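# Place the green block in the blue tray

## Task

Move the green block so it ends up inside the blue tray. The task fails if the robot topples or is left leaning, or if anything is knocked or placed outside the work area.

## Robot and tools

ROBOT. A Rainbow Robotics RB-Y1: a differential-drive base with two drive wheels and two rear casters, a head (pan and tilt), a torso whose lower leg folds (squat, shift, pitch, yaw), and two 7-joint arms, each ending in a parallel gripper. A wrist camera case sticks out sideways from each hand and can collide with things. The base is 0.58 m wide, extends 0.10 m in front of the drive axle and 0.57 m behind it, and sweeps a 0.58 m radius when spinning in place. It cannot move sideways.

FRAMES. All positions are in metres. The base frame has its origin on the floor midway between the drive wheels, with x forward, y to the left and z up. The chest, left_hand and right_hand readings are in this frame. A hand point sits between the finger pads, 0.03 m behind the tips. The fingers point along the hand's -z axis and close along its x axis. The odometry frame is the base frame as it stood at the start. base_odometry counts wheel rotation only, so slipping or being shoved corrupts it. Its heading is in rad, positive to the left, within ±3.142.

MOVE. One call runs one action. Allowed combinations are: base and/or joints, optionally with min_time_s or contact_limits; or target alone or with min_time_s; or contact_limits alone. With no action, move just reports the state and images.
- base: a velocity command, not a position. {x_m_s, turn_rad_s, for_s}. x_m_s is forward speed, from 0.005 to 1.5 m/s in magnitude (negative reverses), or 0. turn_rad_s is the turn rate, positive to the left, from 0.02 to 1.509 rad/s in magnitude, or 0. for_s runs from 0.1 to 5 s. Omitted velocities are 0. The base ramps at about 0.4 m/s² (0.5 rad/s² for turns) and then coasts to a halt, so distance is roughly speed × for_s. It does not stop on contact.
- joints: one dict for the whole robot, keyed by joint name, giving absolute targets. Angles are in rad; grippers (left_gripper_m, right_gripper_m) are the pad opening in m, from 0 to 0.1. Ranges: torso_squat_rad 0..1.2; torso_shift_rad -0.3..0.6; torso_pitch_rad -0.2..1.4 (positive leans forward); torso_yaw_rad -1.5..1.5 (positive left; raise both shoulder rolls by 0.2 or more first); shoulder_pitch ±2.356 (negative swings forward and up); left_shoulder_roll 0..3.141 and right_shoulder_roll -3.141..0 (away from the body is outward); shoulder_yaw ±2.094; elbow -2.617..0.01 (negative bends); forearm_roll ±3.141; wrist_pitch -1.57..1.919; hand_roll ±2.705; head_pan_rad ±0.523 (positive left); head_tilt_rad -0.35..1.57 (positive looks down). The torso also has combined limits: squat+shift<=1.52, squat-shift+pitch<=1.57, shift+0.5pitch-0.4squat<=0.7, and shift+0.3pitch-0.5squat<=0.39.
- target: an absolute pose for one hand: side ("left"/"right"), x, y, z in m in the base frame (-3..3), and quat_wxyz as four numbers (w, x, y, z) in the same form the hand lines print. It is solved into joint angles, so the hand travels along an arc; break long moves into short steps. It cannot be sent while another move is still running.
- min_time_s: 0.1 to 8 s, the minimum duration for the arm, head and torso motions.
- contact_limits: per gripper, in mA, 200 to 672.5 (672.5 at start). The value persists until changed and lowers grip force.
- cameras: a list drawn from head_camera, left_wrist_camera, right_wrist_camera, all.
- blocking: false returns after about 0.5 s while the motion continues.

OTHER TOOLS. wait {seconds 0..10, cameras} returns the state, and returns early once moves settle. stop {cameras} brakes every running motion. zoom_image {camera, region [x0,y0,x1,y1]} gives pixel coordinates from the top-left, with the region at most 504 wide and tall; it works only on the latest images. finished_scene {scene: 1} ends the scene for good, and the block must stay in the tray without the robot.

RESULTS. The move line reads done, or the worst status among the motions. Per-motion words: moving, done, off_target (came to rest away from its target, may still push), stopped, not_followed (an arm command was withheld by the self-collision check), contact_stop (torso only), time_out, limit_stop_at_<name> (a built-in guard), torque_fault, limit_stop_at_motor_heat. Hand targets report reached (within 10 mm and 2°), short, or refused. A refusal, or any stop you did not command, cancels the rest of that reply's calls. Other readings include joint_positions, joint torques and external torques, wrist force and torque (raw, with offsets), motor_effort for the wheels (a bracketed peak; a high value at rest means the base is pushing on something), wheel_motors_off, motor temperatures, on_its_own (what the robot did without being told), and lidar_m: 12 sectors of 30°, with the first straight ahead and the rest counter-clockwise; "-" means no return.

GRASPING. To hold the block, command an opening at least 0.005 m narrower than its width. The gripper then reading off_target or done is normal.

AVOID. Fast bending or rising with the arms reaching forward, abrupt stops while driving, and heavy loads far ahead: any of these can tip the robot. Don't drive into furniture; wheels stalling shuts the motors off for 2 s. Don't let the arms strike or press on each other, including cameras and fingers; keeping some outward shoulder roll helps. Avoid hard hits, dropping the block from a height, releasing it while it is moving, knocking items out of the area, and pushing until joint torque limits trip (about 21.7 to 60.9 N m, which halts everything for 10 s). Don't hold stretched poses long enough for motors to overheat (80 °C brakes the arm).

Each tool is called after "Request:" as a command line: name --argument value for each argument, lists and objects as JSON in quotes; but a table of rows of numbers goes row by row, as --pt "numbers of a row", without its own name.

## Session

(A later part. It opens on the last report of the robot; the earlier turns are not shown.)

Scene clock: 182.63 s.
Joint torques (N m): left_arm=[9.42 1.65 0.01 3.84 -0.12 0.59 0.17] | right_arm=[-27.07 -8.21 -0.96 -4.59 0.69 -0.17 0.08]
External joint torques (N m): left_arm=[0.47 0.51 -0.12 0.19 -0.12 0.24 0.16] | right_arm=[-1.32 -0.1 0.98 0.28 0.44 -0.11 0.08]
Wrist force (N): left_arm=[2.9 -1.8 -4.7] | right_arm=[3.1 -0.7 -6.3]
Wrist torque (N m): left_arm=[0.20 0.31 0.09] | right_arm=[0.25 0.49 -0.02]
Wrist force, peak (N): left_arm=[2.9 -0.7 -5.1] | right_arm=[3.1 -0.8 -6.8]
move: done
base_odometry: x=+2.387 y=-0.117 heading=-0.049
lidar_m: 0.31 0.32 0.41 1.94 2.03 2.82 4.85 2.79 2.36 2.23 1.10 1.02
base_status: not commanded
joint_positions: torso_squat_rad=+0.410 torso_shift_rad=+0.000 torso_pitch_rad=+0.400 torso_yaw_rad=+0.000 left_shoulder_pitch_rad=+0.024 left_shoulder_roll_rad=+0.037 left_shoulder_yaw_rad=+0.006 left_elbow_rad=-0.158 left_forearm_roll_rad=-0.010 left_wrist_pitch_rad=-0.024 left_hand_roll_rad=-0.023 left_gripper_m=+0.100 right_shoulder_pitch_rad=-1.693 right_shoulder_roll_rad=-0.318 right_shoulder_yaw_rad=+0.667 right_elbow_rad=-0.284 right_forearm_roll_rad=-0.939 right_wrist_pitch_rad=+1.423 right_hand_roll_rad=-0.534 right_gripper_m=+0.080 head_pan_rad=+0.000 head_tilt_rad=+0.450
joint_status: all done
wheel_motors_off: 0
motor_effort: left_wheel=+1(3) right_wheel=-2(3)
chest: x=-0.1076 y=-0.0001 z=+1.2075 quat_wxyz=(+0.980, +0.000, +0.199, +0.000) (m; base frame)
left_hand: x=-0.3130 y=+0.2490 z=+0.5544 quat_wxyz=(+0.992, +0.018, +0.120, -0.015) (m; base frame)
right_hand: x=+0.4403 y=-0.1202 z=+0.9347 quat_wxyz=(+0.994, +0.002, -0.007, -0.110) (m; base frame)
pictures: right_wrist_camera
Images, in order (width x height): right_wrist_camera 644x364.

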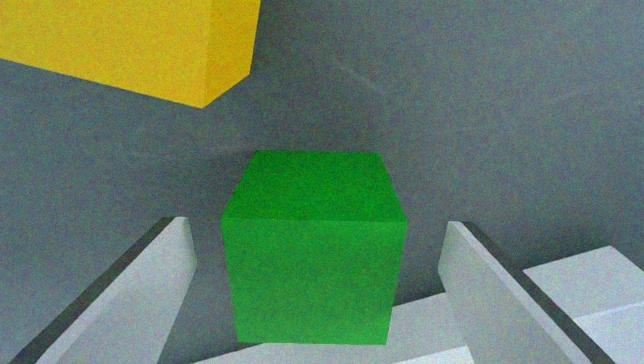

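Request:
move --joints '{"torso_squat_rad":0.462}' --cameras '["right_wrist_camera"]'

Request:
move --joints '{"right_gripper_m":0.03}' --cameras '["right_wrist_camera"]'

Scene clock: 190.87 s.
Joint torques (N m): left_arm=[9.2 1.34 0.15 4.07 -0.11 0.48 0.08] | right_arm=[-26.96 -8.21 -1.03 -4.59 0.62 -0.22 0.14]
External joint torques (N m): left_arm=[0.25 0.21 0.02 0.41 -0.11 0.13 0.07] | right_arm=[-1.21 -0.09 0.91 0.28 0.37 -0.16 0.14]
Wrist force (N): left_arm=[2.6 -1.0 -3.9] | right_arm=[2.8 -0.7 -6.5]
Wrist torque (N m): left_arm=[0.12 0.28 0.05] | right_arm=[0.24 0.48 -0.03]
Wrist force, peak (N): left_arm=[3.2 -0.9 -4.6] | right_arm=[3.1 -0.8 -6.8]
move: done
base_odometry: x=+2.387 y=-0.117 heading=-0.049
lidar_m: 0.32 0.32 0.41 1.92 2.03 2.83 4.85 2.77 2.37 2.24 1.11 1.02
base_status: not commanded
joint_positions: torso_squat_rad=+0.462 torso_shift_rad=+0.000 torso_pitch_rad=+0.400 torso_yaw_rad=+0.000 left_shoulder_pitch_rad=+0.024 left_shoulder_roll_rad=+0.037 left_shoulder_yaw_rad=+0.006 left_elbow_rad=-0.158 left_forearm_roll_rad=-0.010 left_wrist_pitch_rad=-0.024 left_hand_roll_rad=-0.023 left_gripper_m=+0.100 right_shoulder_pitch_rad=-1.693 right_shoulder_roll_rad=-0.318 right_shoulder_yaw_rad=+0.667 right_elbow_rad=-0.284 right_forearm_roll_rad=-0.939 right_wrist_pitch_rad=+1.423 right_hand_roll_rad=-0.534 right_gripper_m=+0.080 head_pan_rad=+0.000 head_tilt_rad=+0.450
joint_status: all done
wheel_motors_off: 0
motor_effort: left_wheel=+3(3) right_wheel=-2(3)
chest: x=-0.1076 y=-0.0001 z=+1.1921 quat_wxyz=(+0.980, +0.000, +0.199, +0.000) (m; base frame)
left_hand: x=-0.3130 y=+0.2490 z=+0.5391 quat_wxyz=(+0.992, +0.018, +0.120, -0.015) (m; base frame)
right_hand: x=+0.4403 y=-0.1202 z=+0.9194 quat_wxyz=(+0.994, +0.002, -0.007, -0.110) (m; base frame)
pictures: right_wrist_camera
Images, in order (width x height): right_wrist_camera 644x364.

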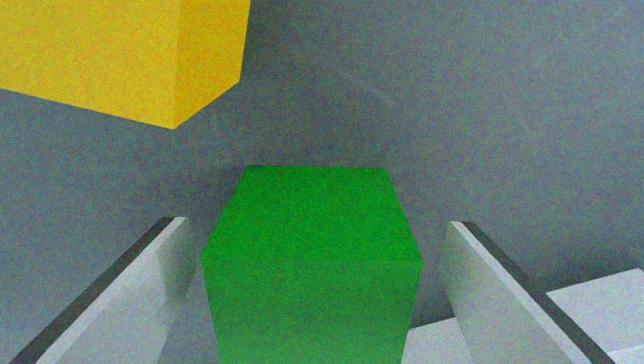

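Scene clock: 191.93 s.
Joint torques (N m): left_arm=[8.91 1.69 0.03 4.13 -0.03 0.47 0.06] | right_arm=[-26.89 -8.25 -1.08 -4.6 0.63 -0.22 0.06]
External joint torques (N m): left_arm=[-0.03 0.55 -0.11 0.47 -0.03 0.12 0.04] | right_arm=[-1.14 -0.13 0.86 0.27 0.38 -0.16 0.06]
Wrist force (N): left_arm=[2.7 -1.1 -4.2] | right_arm=[2.9 -0.7 -6.3]
Wrist torque (N m): left_arm=[0.15 0.30 0.06] | right_arm=[0.24 0.50 -0.02]
Wrist force, peak (N): left_arm=[3.3 -1.4 -4.5] | right_arm=[3.4 -0.9 -7.0]
move: off_target
base_odometry: x=+2.387 y=-0.117 heading=-0.049
lidar_m: 0.31 0.31 0.41 1.93 2.03 2.81 4.85 2.78 2.36 2.24 1.11 1.03
base_status: not commanded
joint_positions: torso_squat_rad=+0.462 torso_shift_rad=+0.000 torso_pitch_rad=+0.400 torso_yaw_rad=+0.000 left_shoulder_pitch_rad=+0.024 left_shoulder_roll_rad=+0.037 left_shoulder_yaw_rad=+0.006 left_elbow_rad=-0.158 left_forearm_roll_rad=-0.010 left_wrist_pitch_rad=-0.024 left_hand_roll_rad=-0.023 left_gripper_m=+0.100 right_shoulder_pitch_rad=-1.693 right_shoulder_roll_rad=-0.318 right_shoulder_yaw_rad=+0.667 right_elbow_rad=-0.284 right_forearm_roll_rad=-0.939 right_wrist_pitch_rad=+1.423 right_hand_roll_rad=-0.534 right_gripper_m=+0.049 head_pan_rad=+0.000 head_tilt_rad=+0.450
joint_status: right_gripper_m off_target (ended at +0.049, target +0.030)
wheel_motors_off: 0
motor_effort: left_wheel=+1(4) right_wheel=-2(3)
chest: x=-0.1076 y=-0.0001 z=+1.1921 quat_wxyz=(+0.980, +0.000, +0.199, +0.000) (m; base frame)
left_hand: x=-0.3130 y=+0.2490 z=+0.5391 quat_wxyz=(+0.992, +0.018, +0.120, -0.015) (m; base frame)
right_hand: x=+0.4403 y=-0.1202 z=+0.9194 quat_wxyz=(+0.994, +0.002, -0.007, -0.110) (m; base frame)
pictures: right_wrist_camera
Images, in order (width x height): right_wrist_camera 644x364.

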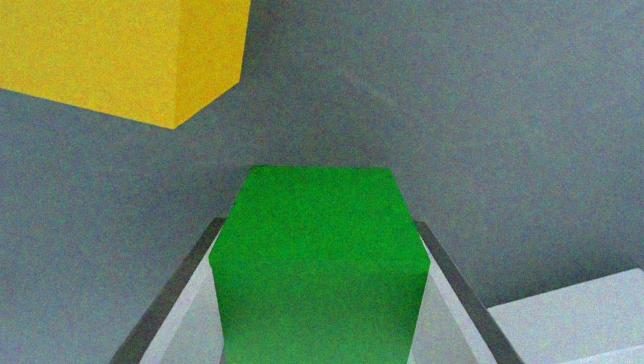

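Request:
move --target '{"side":"right","x":0.44,"y":-0.12,"z":1.04,"quat_wxyz":[0.994,0,0,-0.11]}' --min_time_s 1.2 --cameras '["right_wrist_camera"]'

Request:
move --target '{"side":"right","x":0.44,"y":-0.38,"z":1.04,"quat_wxyz":[1,0,0,0]}' --min_time_s 1.8 --cameras '["head_camera","right_wrist_camera"]'

Scene clock: 204.83 s.
Joint torques (N m): left_arm=[9.14 1.45 -0.14 3.74 -0.11 0.42 0.19] | right_arm=[-27.28 -9.28 -5.04 -5.76 0.31 -0.04 -0.09]
External joint torques (N m): left_arm=[0.2 0.31 -0.27 0.09 -0.11 0.08 0.18] | right_arm=[-1.16 -0.6 -1.08 -0.76 0.07 -0.04 -0.09]
Wrist force (N): left_arm=[3.1 -0.1 -4.0] | right_arm=[3.1 -1.0 -7.5]
Wrist torque (N m): left_arm=[0.07 0.34 0.09] | right_arm=[0.27 0.52 0.06]
Wrist force, peak (N): left_arm=[3.6 -0.8 -4.6] | right_arm=[2.8 -0.8 -8.4]
move: done
base_odometry: x=+2.387 y=-0.117 heading=-0.049
lidar_m: 0.31 0.31 0.41 1.93 2.03 2.82 4.85 2.79 2.37 2.24 1.09 1.03
base_status: not commanded
joint_positions: torso_squat_rad=+0.462 torso_shift_rad=+0.000 torso_pitch_rad=+0.400 torso_yaw_rad=+0.000 left_shoulder_pitch_rad=+0.024 left_shoulder_roll_rad=+0.037 left_shoulder_yaw_rad=+0.006 left_elbow_rad=-0.158 left_forearm_roll_rad=-0.010 left_wrist_pitch_rad=-0.024 left_hand_roll_rad=-0.023 left_gripper_m=+0.100 right_shoulder_pitch_rad=-1.796 right_shoulder_roll_rad=-0.467 right_shoulder_yaw_rad=+0.628 right_elbow_rad=-0.572 right_forearm_roll_rad=-0.982 right_wrist_pitch_rad=+1.758 right_hand_roll_rad=-0.657 right_gripper_m=+0.049 head_pan_rad=+0.000 head_tilt_rad=+0.450
joint_status: all done
wheel_motors_off: 0
motor_effort: left_wheel=+0(3) right_wheel=-3(3)
chest: x=-0.1076 y=-0.0001 z=+1.1921 quat_wxyz=(+0.980, +0.000, +0.199, +0.000) (m; base frame)
left_hand: x=-0.3130 y=+0.2490 z=+0.5391 quat_wxyz=(+0.992, +0.018, +0.120, -0.015) (m; base frame)
right_hand: x=+0.4398 y=-0.1202 z=+1.0400 quat_wxyz=(+0.994, -0.002, +0.004, -0.110) (m; base frame)
right_hand_status: reached (checked arc, planned for 1.2 s): 0 mm and 0.5 deg off.
pictures: right_wrist_camera
Images, in order (width x height): right_wrist_camera 644x364.

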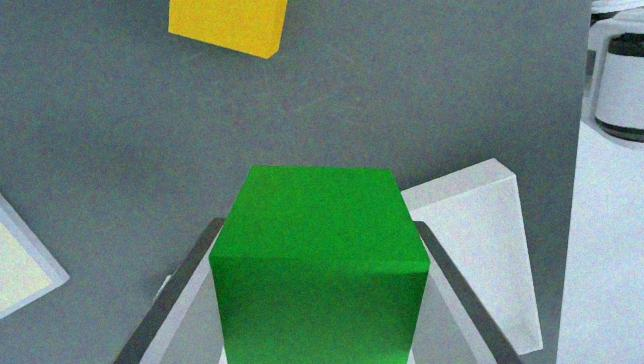

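Scene clock: 206.97 s.
Joint torques (N m): left_arm=[9.27 1.59 -0.27 3.98 -0.07 0.44 0.1] | right_arm=[-23.86 -11.64 -3.42 -4.9 0.36 -0.4 -0.02]
External joint torques (N m): left_arm=[0.33 0.46 -0.4 0.32 -0.07 0.1 0.09] | right_arm=[-0.36 -0.82 -1.49 -0.13 0.1 -0.29 -0.02]
Wrist force (N): left_arm=[2.9 -0.5 -3.5] | right_arm=[2.8 -0.7 -7.7]
Wrist torque (N m): left_arm=[0.07 0.31 0.07] | right_arm=[0.25 0.49 0.00]
Wrist force, peak (N): left_arm=[3.6 -1.1 -4.4] | right_arm=[3.3 -0.6 -7.9]
move: done
base_odometry: x=+2.387 y=-0.117 heading=-0.049
lidar_m: 0.31 0.31 0.42 1.93 2.03 2.84 4.85 2.78 2.35 2.24 1.10 1.03
base_status: not commanded
joint_positions: torso_squat_rad=+0.462 torso_shift_rad=+0.000 torso_pitch_rad=+0.400 torso_yaw_rad=+0.000 left_shoulder_pitch_rad=+0.024 left_shoulder_roll_rad=+0.037 left_shoulder_yaw_rad=+0.006 left_elbow_rad=-0.158 left_forearm_roll_rad=-0.010 left_wrist_pitch_rad=-0.024 left_hand_roll_rad=-0.023 left_gripper_m=+0.100 right_shoulder_pitch_rad=-1.739 right_shoulder_roll_rad=-0.845 right_shoulder_yaw_rad=+0.603 right_elbow_rad=-0.267 right_forearm_roll_rad=-1.005 right_wrist_pitch_rad=+1.634 right_hand_roll_rad=+0.184 right_gripper_m=+0.049 head_pan_rad=+0.000 head_tilt_rad=+0.450
joint_status: all done
wheel_motors_off: 0
motor_effort: left_wheel=+2(4) right_wheel=-3(3)
chest: x=-0.1076 y=-0.0001 z=+1.1921 quat_wxyz=(+0.980, +0.000, +0.199, +0.000) (m; base frame)
left_hand: x=-0.3130 y=+0.2490 z=+0.5391 quat_wxyz=(+0.992, +0.018, +0.120, -0.015) (m; base frame)
right_hand: x=+0.4395 y=-0.3799 z=+1.0401 quat_wxyz=(+1.000, -0.003, -0.010, +0.000) (m; base frame)
right_hand_status: reached (checked arc, as near as the solve gets, planned for 1.8 s): 0 mm and 1.1 deg off.
pictures: head_camera, right_wrist_camera
Images, in order (width x height): head_camera 896x504, right_wrist_camera 644x364.

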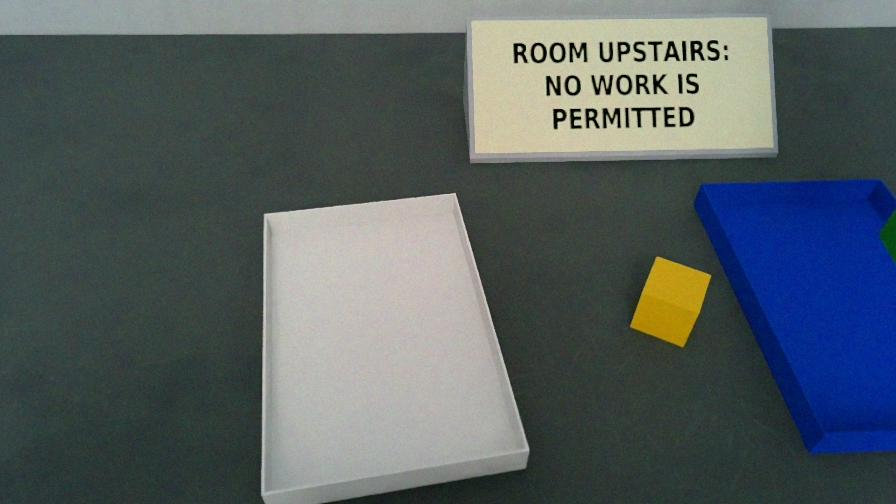

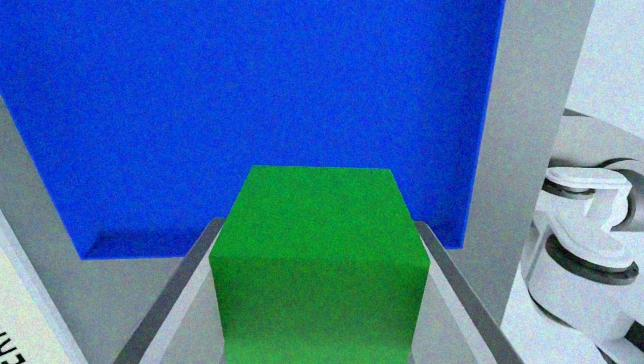

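Request:
move --target '{"side":"right","x":0.40,"y":-0.36,"z":0.98,"quat_wxyz":[1,0,0,0]}' --min_time_s 1.2 --cameras '["right_wrist_camera"]'

Request:
move --joints '{"torso_squat_rad":0.58}' --cameras '["right_wrist_camera"]'

Scene clock: 218.33 s.
Joint torques (N m): left_arm=[9.36 1.33 0.14 4.04 -0.18 0.52 -0.06] | right_arm=[-21.64 -15.37 -8.23 -5.08 0.32 0.01 0.28]
External joint torques (N m): left_arm=[0.42 0.19 0.01 0.38 -0.18 0.17 -0.07] | right_arm=[-1 -1.01 -1.31 -0.97 0.07 0.05 0.28]
Wrist force (N): left_arm=[3.4 -1.1 -4.4] | right_arm=[3.4 -0.3 -7.7]
Wrist torque (N m): left_arm=[0.13 0.36 0.05] | right_arm=[0.21 0.55 0.05]
Wrist force, peak (N): left_arm=[3.4 -1.2 -4.6] | right_arm=[2.8 -0.8 -8.5]
move: done
base_odometry: x=+2.387 y=-0.117 heading=-0.049
lidar_m: 0.31 0.31 0.41 1.94 2.03 2.82 4.85 2.78 2.37 2.22 1.11 1.02
base_status: not commanded
joint_positions: torso_squat_rad=+0.462 torso_shift_rad=+0.000 torso_pitch_rad=+0.400 torso_yaw_rad=+0.000 left_shoulder_pitch_rad=+0.024 left_shoulder_roll_rad=+0.037 left_shoulder_yaw_rad=+0.006 left_elbow_rad=-0.158 left_forearm_roll_rad=-0.010 left_wrist_pitch_rad=-0.024 left_hand_roll_rad=-0.023 left_gripper_m=+0.100 right_shoulder_pitch_rad=-1.302 right_shoulder_roll_rad=-0.979 right_shoulder_yaw_rad=+0.492 right_elbow_rad=-0.969 right_forearm_roll_rad=-1.099 right_wrist_pitch_rad=+1.694 right_hand_roll_rad=-0.161 right_gripper_m=+0.049 head_pan_rad=+0.000 head_tilt_rad=+0.450
joint_status: all done
wheel_motors_off: 0
motor_effort: left_wheel=+1(4) right_wheel=-3(3)
chest: x=-0.1076 y=-0.0001 z=+1.1921 quat_wxyz=(+0.980, +0.000, +0.199, +0.000) (m; base frame)
left_hand: x=-0.3130 y=+0.2490 z=+0.5390 quat_wxyz=(+0.992, +0.018, +0.120, -0.015) (m; base frame)
right_hand: x=+0.3999 y=-0.3600 z=+0.9800 quat_wxyz=(+1.000, +0.000, +0.001, +0.000) (m; base frame)
right_hand_status: reached (checked arc, planned for 1.2 s): 0 mm and 0.1 deg off.
pictures: right_wrist_camera
Images, in order (width x height): right_wrist_camera 644x364.

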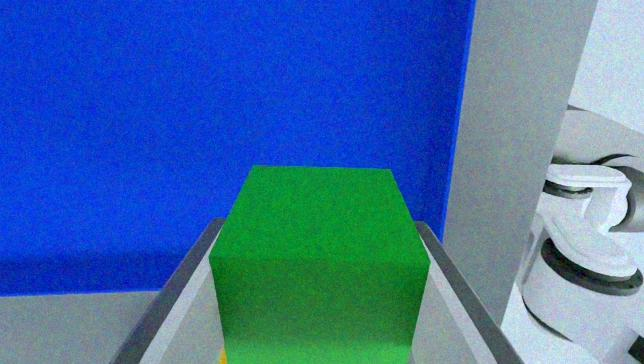

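Scene clock: 219.53 s.
Joint torques (N m): left_arm=[9.2 1.26 -0.02 3.94 -0.11 0.51 0.03] | right_arm=[-21.7 -15.54 -7.8 -4.92 0.42 -0.06 0.18]
External joint torques (N m): left_arm=[0.26 0.12 -0.16 0.28 -0.11 0.17 0.02] | right_arm=[-1.06 -1.19 -0.87 -0.82 0.17 -0.02 0.18]
Wrist force (N): left_arm=[3.2 -0.5 -3.8] | right_arm=[3.3 -0.7 -7.6]
Wrist torque (N m): left_arm=[0.08 0.34 0.11] | right_arm=[0.28 0.53 0.04]
Wrist force, peak (N): left_arm=[3.6 -1.8 -4.0] | right_arm=[3.1 -0.2 -8.1]
move: done
base_odometry: x=+2.387 y=-0.117 heading=-0.049
lidar_m: 0.30 0.32 0.41 1.93 2.03 2.82 4.85 2.77 2.36 2.24 1.11 1.01
base_status: not commanded
joint_positions: torso_squat_rad=+0.580 torso_shift_rad=+0.000 torso_pitch_rad=+0.400 torso_yaw_rad=+0.000 left_shoulder_pitch_rad=+0.024 left_shoulder_roll_rad=+0.037 left_shoulder_yaw_rad=+0.006 left_elbow_rad=-0.158 left_forearm_roll_rad=-0.010 left_wrist_pitch_rad=-0.024 left_hand_roll_rad=-0.023 left_gripper_m=+0.100 right_shoulder_pitch_rad=-1.302 right_shoulder_roll_rad=-0.979 right_shoulder_yaw_rad=+0.492 right_elbow_rad=-0.969 right_forearm_roll_rad=-1.099 right_wrist_pitch_rad=+1.694 right_hand_roll_rad=-0.161 right_gripper_m=+0.049 head_pan_rad=+0.000 head_tilt_rad=+0.450
joint_status: all done
wheel_motors_off: 0
motor_effort: left_wheel=+1(4) right_wheel=-2(3)
chest: x=-0.1076 y=-0.0001 z=+1.1510 quat_wxyz=(+0.980, +0.000, +0.199, +0.000) (m; base frame)
left_hand: x=-0.3130 y=+0.2490 z=+0.4980 quat_wxyz=(+0.992, +0.018, +0.120, -0.015) (m; base frame)
right_hand: x=+0.3999 y=-0.3600 z=+0.9388 quat_wxyz=(+1.000, +0.000, +0.001, +0.000) (m; base frame)
pictures: right_wrist_camera
Images, in order (width x height): right_wrist_camera 644x364.

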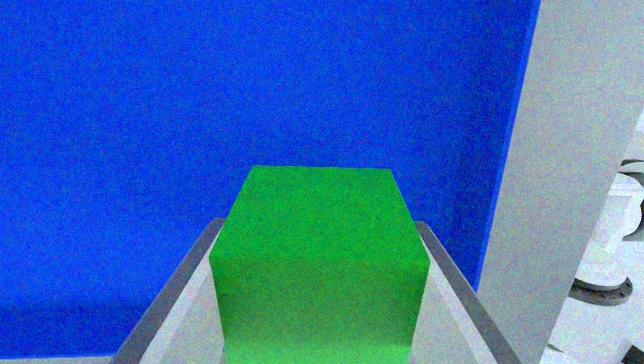

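Request:
move --joints '{"torso_squat_rad":0.612}' --cameras '["right_wrist_camera"]'

Scene clock: 223.50 s.
Joint torques (N m): left_arm=[9.39 1.41 0.17 3.96 0.03 0.54 0.1] | right_arm=[-21.73 -15.56 -7.8 -4.97 0.39 0.03 0.25]
External joint torques (N m): left_arm=[0.45 0.28 0.04 0.3 0.03 0.2 0.09] | right_arm=[-1.09 -1.21 -0.88 -0.87 0.14 0.07 0.25]
Wrist force (N): left_arm=[2.9 -0.6 -3.6] | right_arm=[3.3 -0.7 -7.7]
Wrist torque (N m): left_arm=[0.10 0.34 0.08] | right_arm=[0.26 0.51 0.03]
Wrist force, peak (N): left_arm=[3.3 -1.1 -4.5] | right_arm=[3.4 -0.6 -8.0]
move: done
base_odometry: x=+2.387 y=-0.117 heading=-0.049
lidar_m: 0.30 0.32 0.41 1.93 2.02 2.83 4.84 2.78 2.37 2.23 1.10 1.03
base_status: not commanded
joint_positions: torso_squat_rad=+0.612 torso_shift_rad=+0.000 torso_pitch_rad=+0.400 torso_yaw_rad=+0.000 left_shoulder_pitch_rad=+0.024 left_shoulder_roll_rad=+0.037 left_shoulder_yaw_rad=+0.006 left_elbow_rad=-0.158 left_forearm_roll_rad=-0.010 left_wrist_pitch_rad=-0.024 left_hand_roll_rad=-0.023 left_gripper_m=+0.100 right_shoulder_pitch_rad=-1.302 right_shoulder_roll_rad=-0.979 right_shoulder_yaw_rad=+0.492 right_elbow_rad=-0.969 right_forearm_roll_rad=-1.099 right_wrist_pitch_rad=+1.694 right_hand_roll_rad=-0.161 right_gripper_m=+0.049 head_pan_rad=+0.000 head_tilt_rad=+0.450
joint_status: all done
wheel_motors_off: 0
motor_effort: left_wheel=+3(4) right_wheel=-2(3)
chest: x=-0.1076 y=-0.0001 z=+1.1385 quat_wxyz=(+0.980, +0.000, +0.199, +0.000) (m; base frame)
left_hand: x=-0.3130 y=+0.2490 z=+0.4854 quat_wxyz=(+0.992, +0.018, +0.120, -0.015) (m; base frame)
right_hand: x=+0.3999 y=-0.3600 z=+0.9263 quat_wxyz=(+1.000, +0.000, +0.001, +0.000) (m; base frame)
pictures: right_wrist_camera
Images, in order (width x height): right_wrist_camera 644x364.

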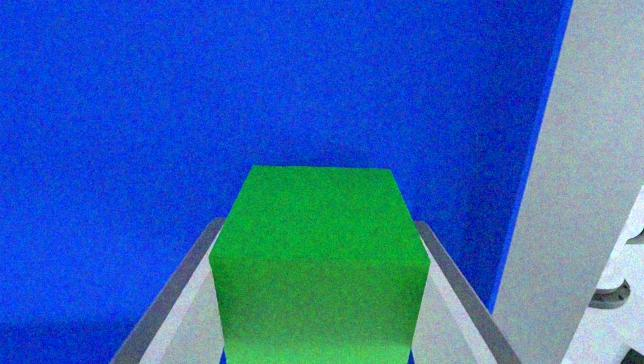

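Request:
move --joints '{"torso_squat_rad":0.621}'

Request:
move --joints '{"right_gripper_m":0.066}' --cameras '["right_wrist_camera"]'

Request:
move --joints '{"torso_squat_rad":0.35}' --cameras '["head_camera","right_wrist_camera"]'

Scene clock: 229.67 s.
Joint torques (N m): left_arm=[9.14 1.42 -0.12 3.93 -0.09 0.45 0.03] | right_arm=[-21.75 -15.35 -7.87 -4.91 0.43 0.01 0.19]
External joint torques (N m): left_arm=[0.2 0.28 -0.25 0.27 -0.09 0.1 0.02] | right_arm=[-1.11 -0.99 -0.95 -0.81 0.17 0.06 0.19]
Wrist force (N): left_arm=[2.8 -1.1 -4.4] | right_arm=[2.9 -0.6 -7.6]
Wrist torque (N m): left_arm=[0.13 0.26 0.08] | right_arm=[0.25 0.47 0.05]
Wrist force, peak (N): left_arm=[3.3 -1.0 -4.7] | right_arm=[3.5 -0.6 -7.9]
move: done
base_odometry: x=+2.387 y=-0.117 heading=-0.049
lidar_m: 0.31 0.32 0.42 1.93 2.03 2.82 4.85 2.78 2.36 2.23 1.10 1.02
base_status: not commanded
joint_positions: torso_squat_rad=+0.621 torso_shift_rad=+0.000 torso_pitch_rad=+0.400 torso_yaw_rad=+0.000 left_shoulder_pitch_rad=+0.024 left_shoulder_roll_rad=+0.037 left_shoulder_yaw_rad=+0.006 left_elbow_rad=-0.158 left_forearm_roll_rad=-0.010 left_wrist_pitch_rad=-0.024 left_hand_roll_rad=-0.023 left_gripper_m=+0.100 right_shoulder_pitch_rad=-1.302 right_shoulder_roll_rad=-0.979 right_shoulder_yaw_rad=+0.492 right_elbow_rad=-0.969 right_forearm_roll_rad=-1.099 right_wrist_pitch_rad=+1.694 right_hand_roll_rad=-0.161 right_gripper_m=+0.049 head_pan_rad=+0.000 head_tilt_rad=+0.450
joint_status: all done
wheel_motors_off: 0
motor_effort: left_wheel=+1(3) right_wheel=-3(3)
chest: x=-0.1075 y=-0.0001 z=+1.1348 quat_wxyz=(+0.980, +0.000, +0.199, +0.000) (m; base frame)
left_hand: x=-0.3130 y=+0.2490 z=+0.4818 quat_wxyz=(+0.992, +0.018, +0.120, -0.015) (m; base frame)
right_hand: x=+0.4000 y=-0.3600 z=+0.9226 quat_wxyz=(+1.000, +0.000, +0.001, +0.000) (m; base frame)
pictures: none

Scene clock: 230.33 s.
Joint torques (N m): left_arm=[9.18 1.49 -0.07 4.2 -0.12 0.51 0.15] | right_arm=[-21.87 -15.48 -7.49 -4.8 0.4 -0.15 0.2]
External joint torques (N m): left_arm=[0.23 0.35 -0.2 0.54 -0.12 0.16 0.14] | right_arm=[-1.23 -1.12 -0.57 -0.69 0.15 -0.11 0.2]
Wrist force (N): left_arm=[3.0 -0.6 -3.6] | right_arm=[3.2 -0.7 -6.7]
Wrist torque (N m): left_arm=[0.05 0.35 0.13] | right_arm=[0.28 0.50 0.03]
Wrist force, peak (N): left_arm=[3.3 -0.7 -4.3] | right_arm=[3.2 -0.6 -7.8]
move: done
base_odometry: x=+2.387 y=-0.117 heading=-0.049
lidar_m: 0.32 0.32 0.42 1.93 2.03 2.83 4.85 2.79 2.37 2.23 1.10 1.02
base_status: not commanded
joint_positions: torso_squat_rad=+0.621 torso_shift_rad=+0.000 torso_pitch_rad=+0.400 torso_yaw_rad=+0.000 left_shoulder_pitch_rad=+0.024 left_shoulder_roll_rad=+0.037 left_shoulder_yaw_rad=+0.006 left_elbow_rad=-0.158 left_forearm_roll_rad=-0.010 left_wrist_pitch_rad=-0.024 left_hand_roll_rad=-0.023 left_gripper_m=+0.100 right_shoulder_pitch_rad=-1.302 right_shoulder_roll_rad=-0.979 right_shoulder_yaw_rad=+0.492 right_elbow_rad=-0.969 right_forearm_roll_rad=-1.099 right_wrist_pitch_rad=+1.694 right_hand_roll_rad=-0.161 right_gripper_m=+0.066 head_pan_rad=+0.000 head_tilt_rad=+0.450
joint_status: all done
wheel_motors_off: 0
motor_effort: left_wheel=-1(3) right_wheel=-2(3)
chest: x=-0.1075 y=-0.0001 z=+1.1348 quat_wxyz=(+0.980, +0.000, +0.199, +0.000) (m; base frame)
left_hand: x=-0.3130 y=+0.2490 z=+0.4818 quat_wxyz=(+0.992, +0.018, +0.120, -0.015) (m; base frame)
right_hand: x=+0.4000 y=-0.3600 z=+0.9226 quat_wxyz=(+1.000, +0.000, +0.001, +0.000) (m; base frame)
pictures: right_wrist_camera
Images, in order (width x height): right_wrist_camera 644x364.

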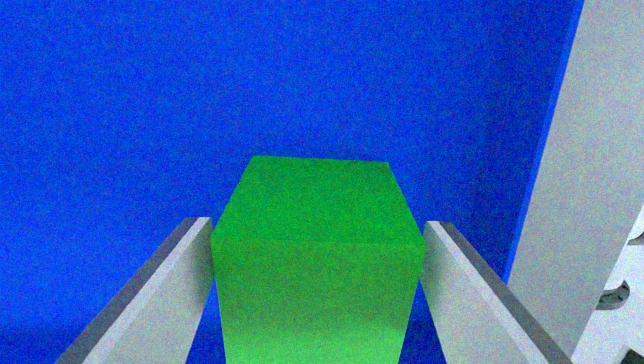

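Scene clock: 232.03 s.
Joint torques (N m): left_arm=[9.35 1.33 0 3.85 -0.17 0.45 0.21] | right_arm=[-21.42 -15.64 -7.81 -4.92 0.41 -0.04 0.22]
External joint torques (N m): left_arm=[0.4 0.19 -0.13 0.19 -0.17 0.1 0.2] | right_arm=[-0.78 -1.28 -0.89 -0.81 0.16 0.01 0.22]
Wrist force (N): left_arm=[2.6 -1.3 -3.9] | right_arm=[3.3 -0.6 -6.8]
Wrist torque (N m): left_arm=[0.15 0.31 0.06] | right_arm=[0.27 0.50 0.06]
Wrist force, peak (N): left_arm=[3.3 -1.1 -4.7] | right_arm=[3.3 -0.5 -7.0]
move: done
base_odometry: x=+2.387 y=-0.117 heading=-0.049
lidar_m: 0.31 0.32 0.42 1.94 2.02 2.82 4.85 2.78 2.37 2.24 1.11 1.02
base_status: not commanded
joint_positions: torso_squat_rad=+0.350 torso_shift_rad=+0.000 torso_pitch_rad=+0.400 torso_yaw_rad=+0.000 left_shoulder_pitch_rad=+0.024 left_shoulder_roll_rad=+0.037 left_shoulder_yaw_rad=+0.006 left_elbow_rad=-0.158 left_forearm_roll_rad=-0.010 left_wrist_pitch_rad=-0.024 left_hand_roll_rad=-0.023 left_gripper_m=+0.100 right_shoulder_pitch_rad=-1.302 right_shoulder_roll_rad=-0.979 right_shoulder_yaw_rad=+0.492 right_elbow_rad=-0.969 right_forearm_roll_rad=-1.099 right_wrist_pitch_rad=+1.694 right_hand_roll_rad=-0.161 right_gripper_m=+0.066 head_pan_rad=+0.000 head_tilt_rad=+0.450
joint_status: all done
wheel_motors_off: 0
motor_effort: left_wheel=+1(3) right_wheel=-2(3)
chest: x=-0.1075 y=-0.0001 z=+1.2231 quat_wxyz=(+0.980, +0.000, +0.199, +0.000) (m; base frame)
left_hand: x=-0.3131 y=+0.2490 z=+0.5700 quat_wxyz=(+0.992, +0.018, +0.120, -0.015) (m; base frame)
right_hand: x=+0.4000 y=-0.3600 z=+1.0108 quat_wxyz=(+1.000, +0.000, +0.001, +0.000) (m; base frame)
pictures: head_camera, right_wrist_camera
Images, in order (width x height): head_camera 896x504, right_wrist_camera 644x364.

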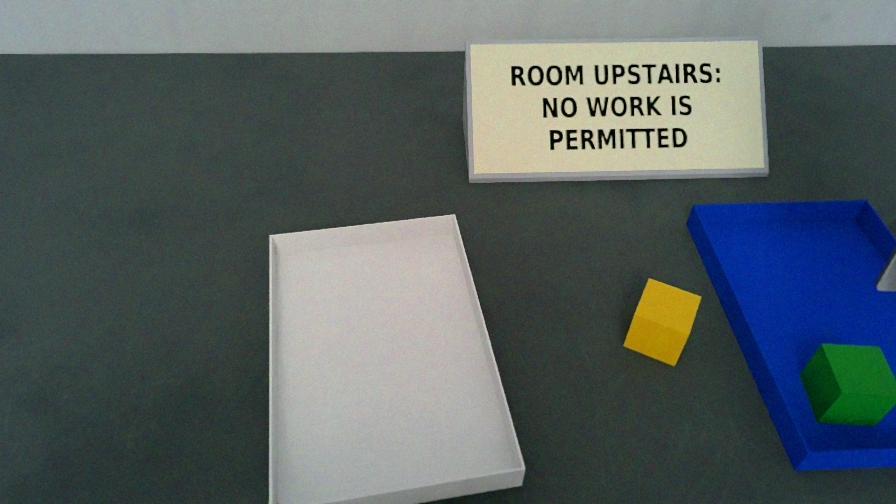

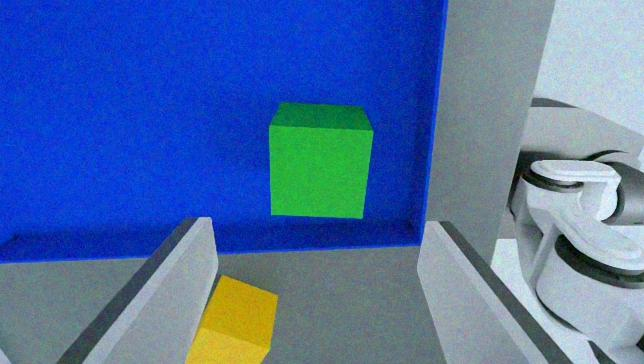

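In the tray.

Request:
finished_scene

The scene is finished: the task was done.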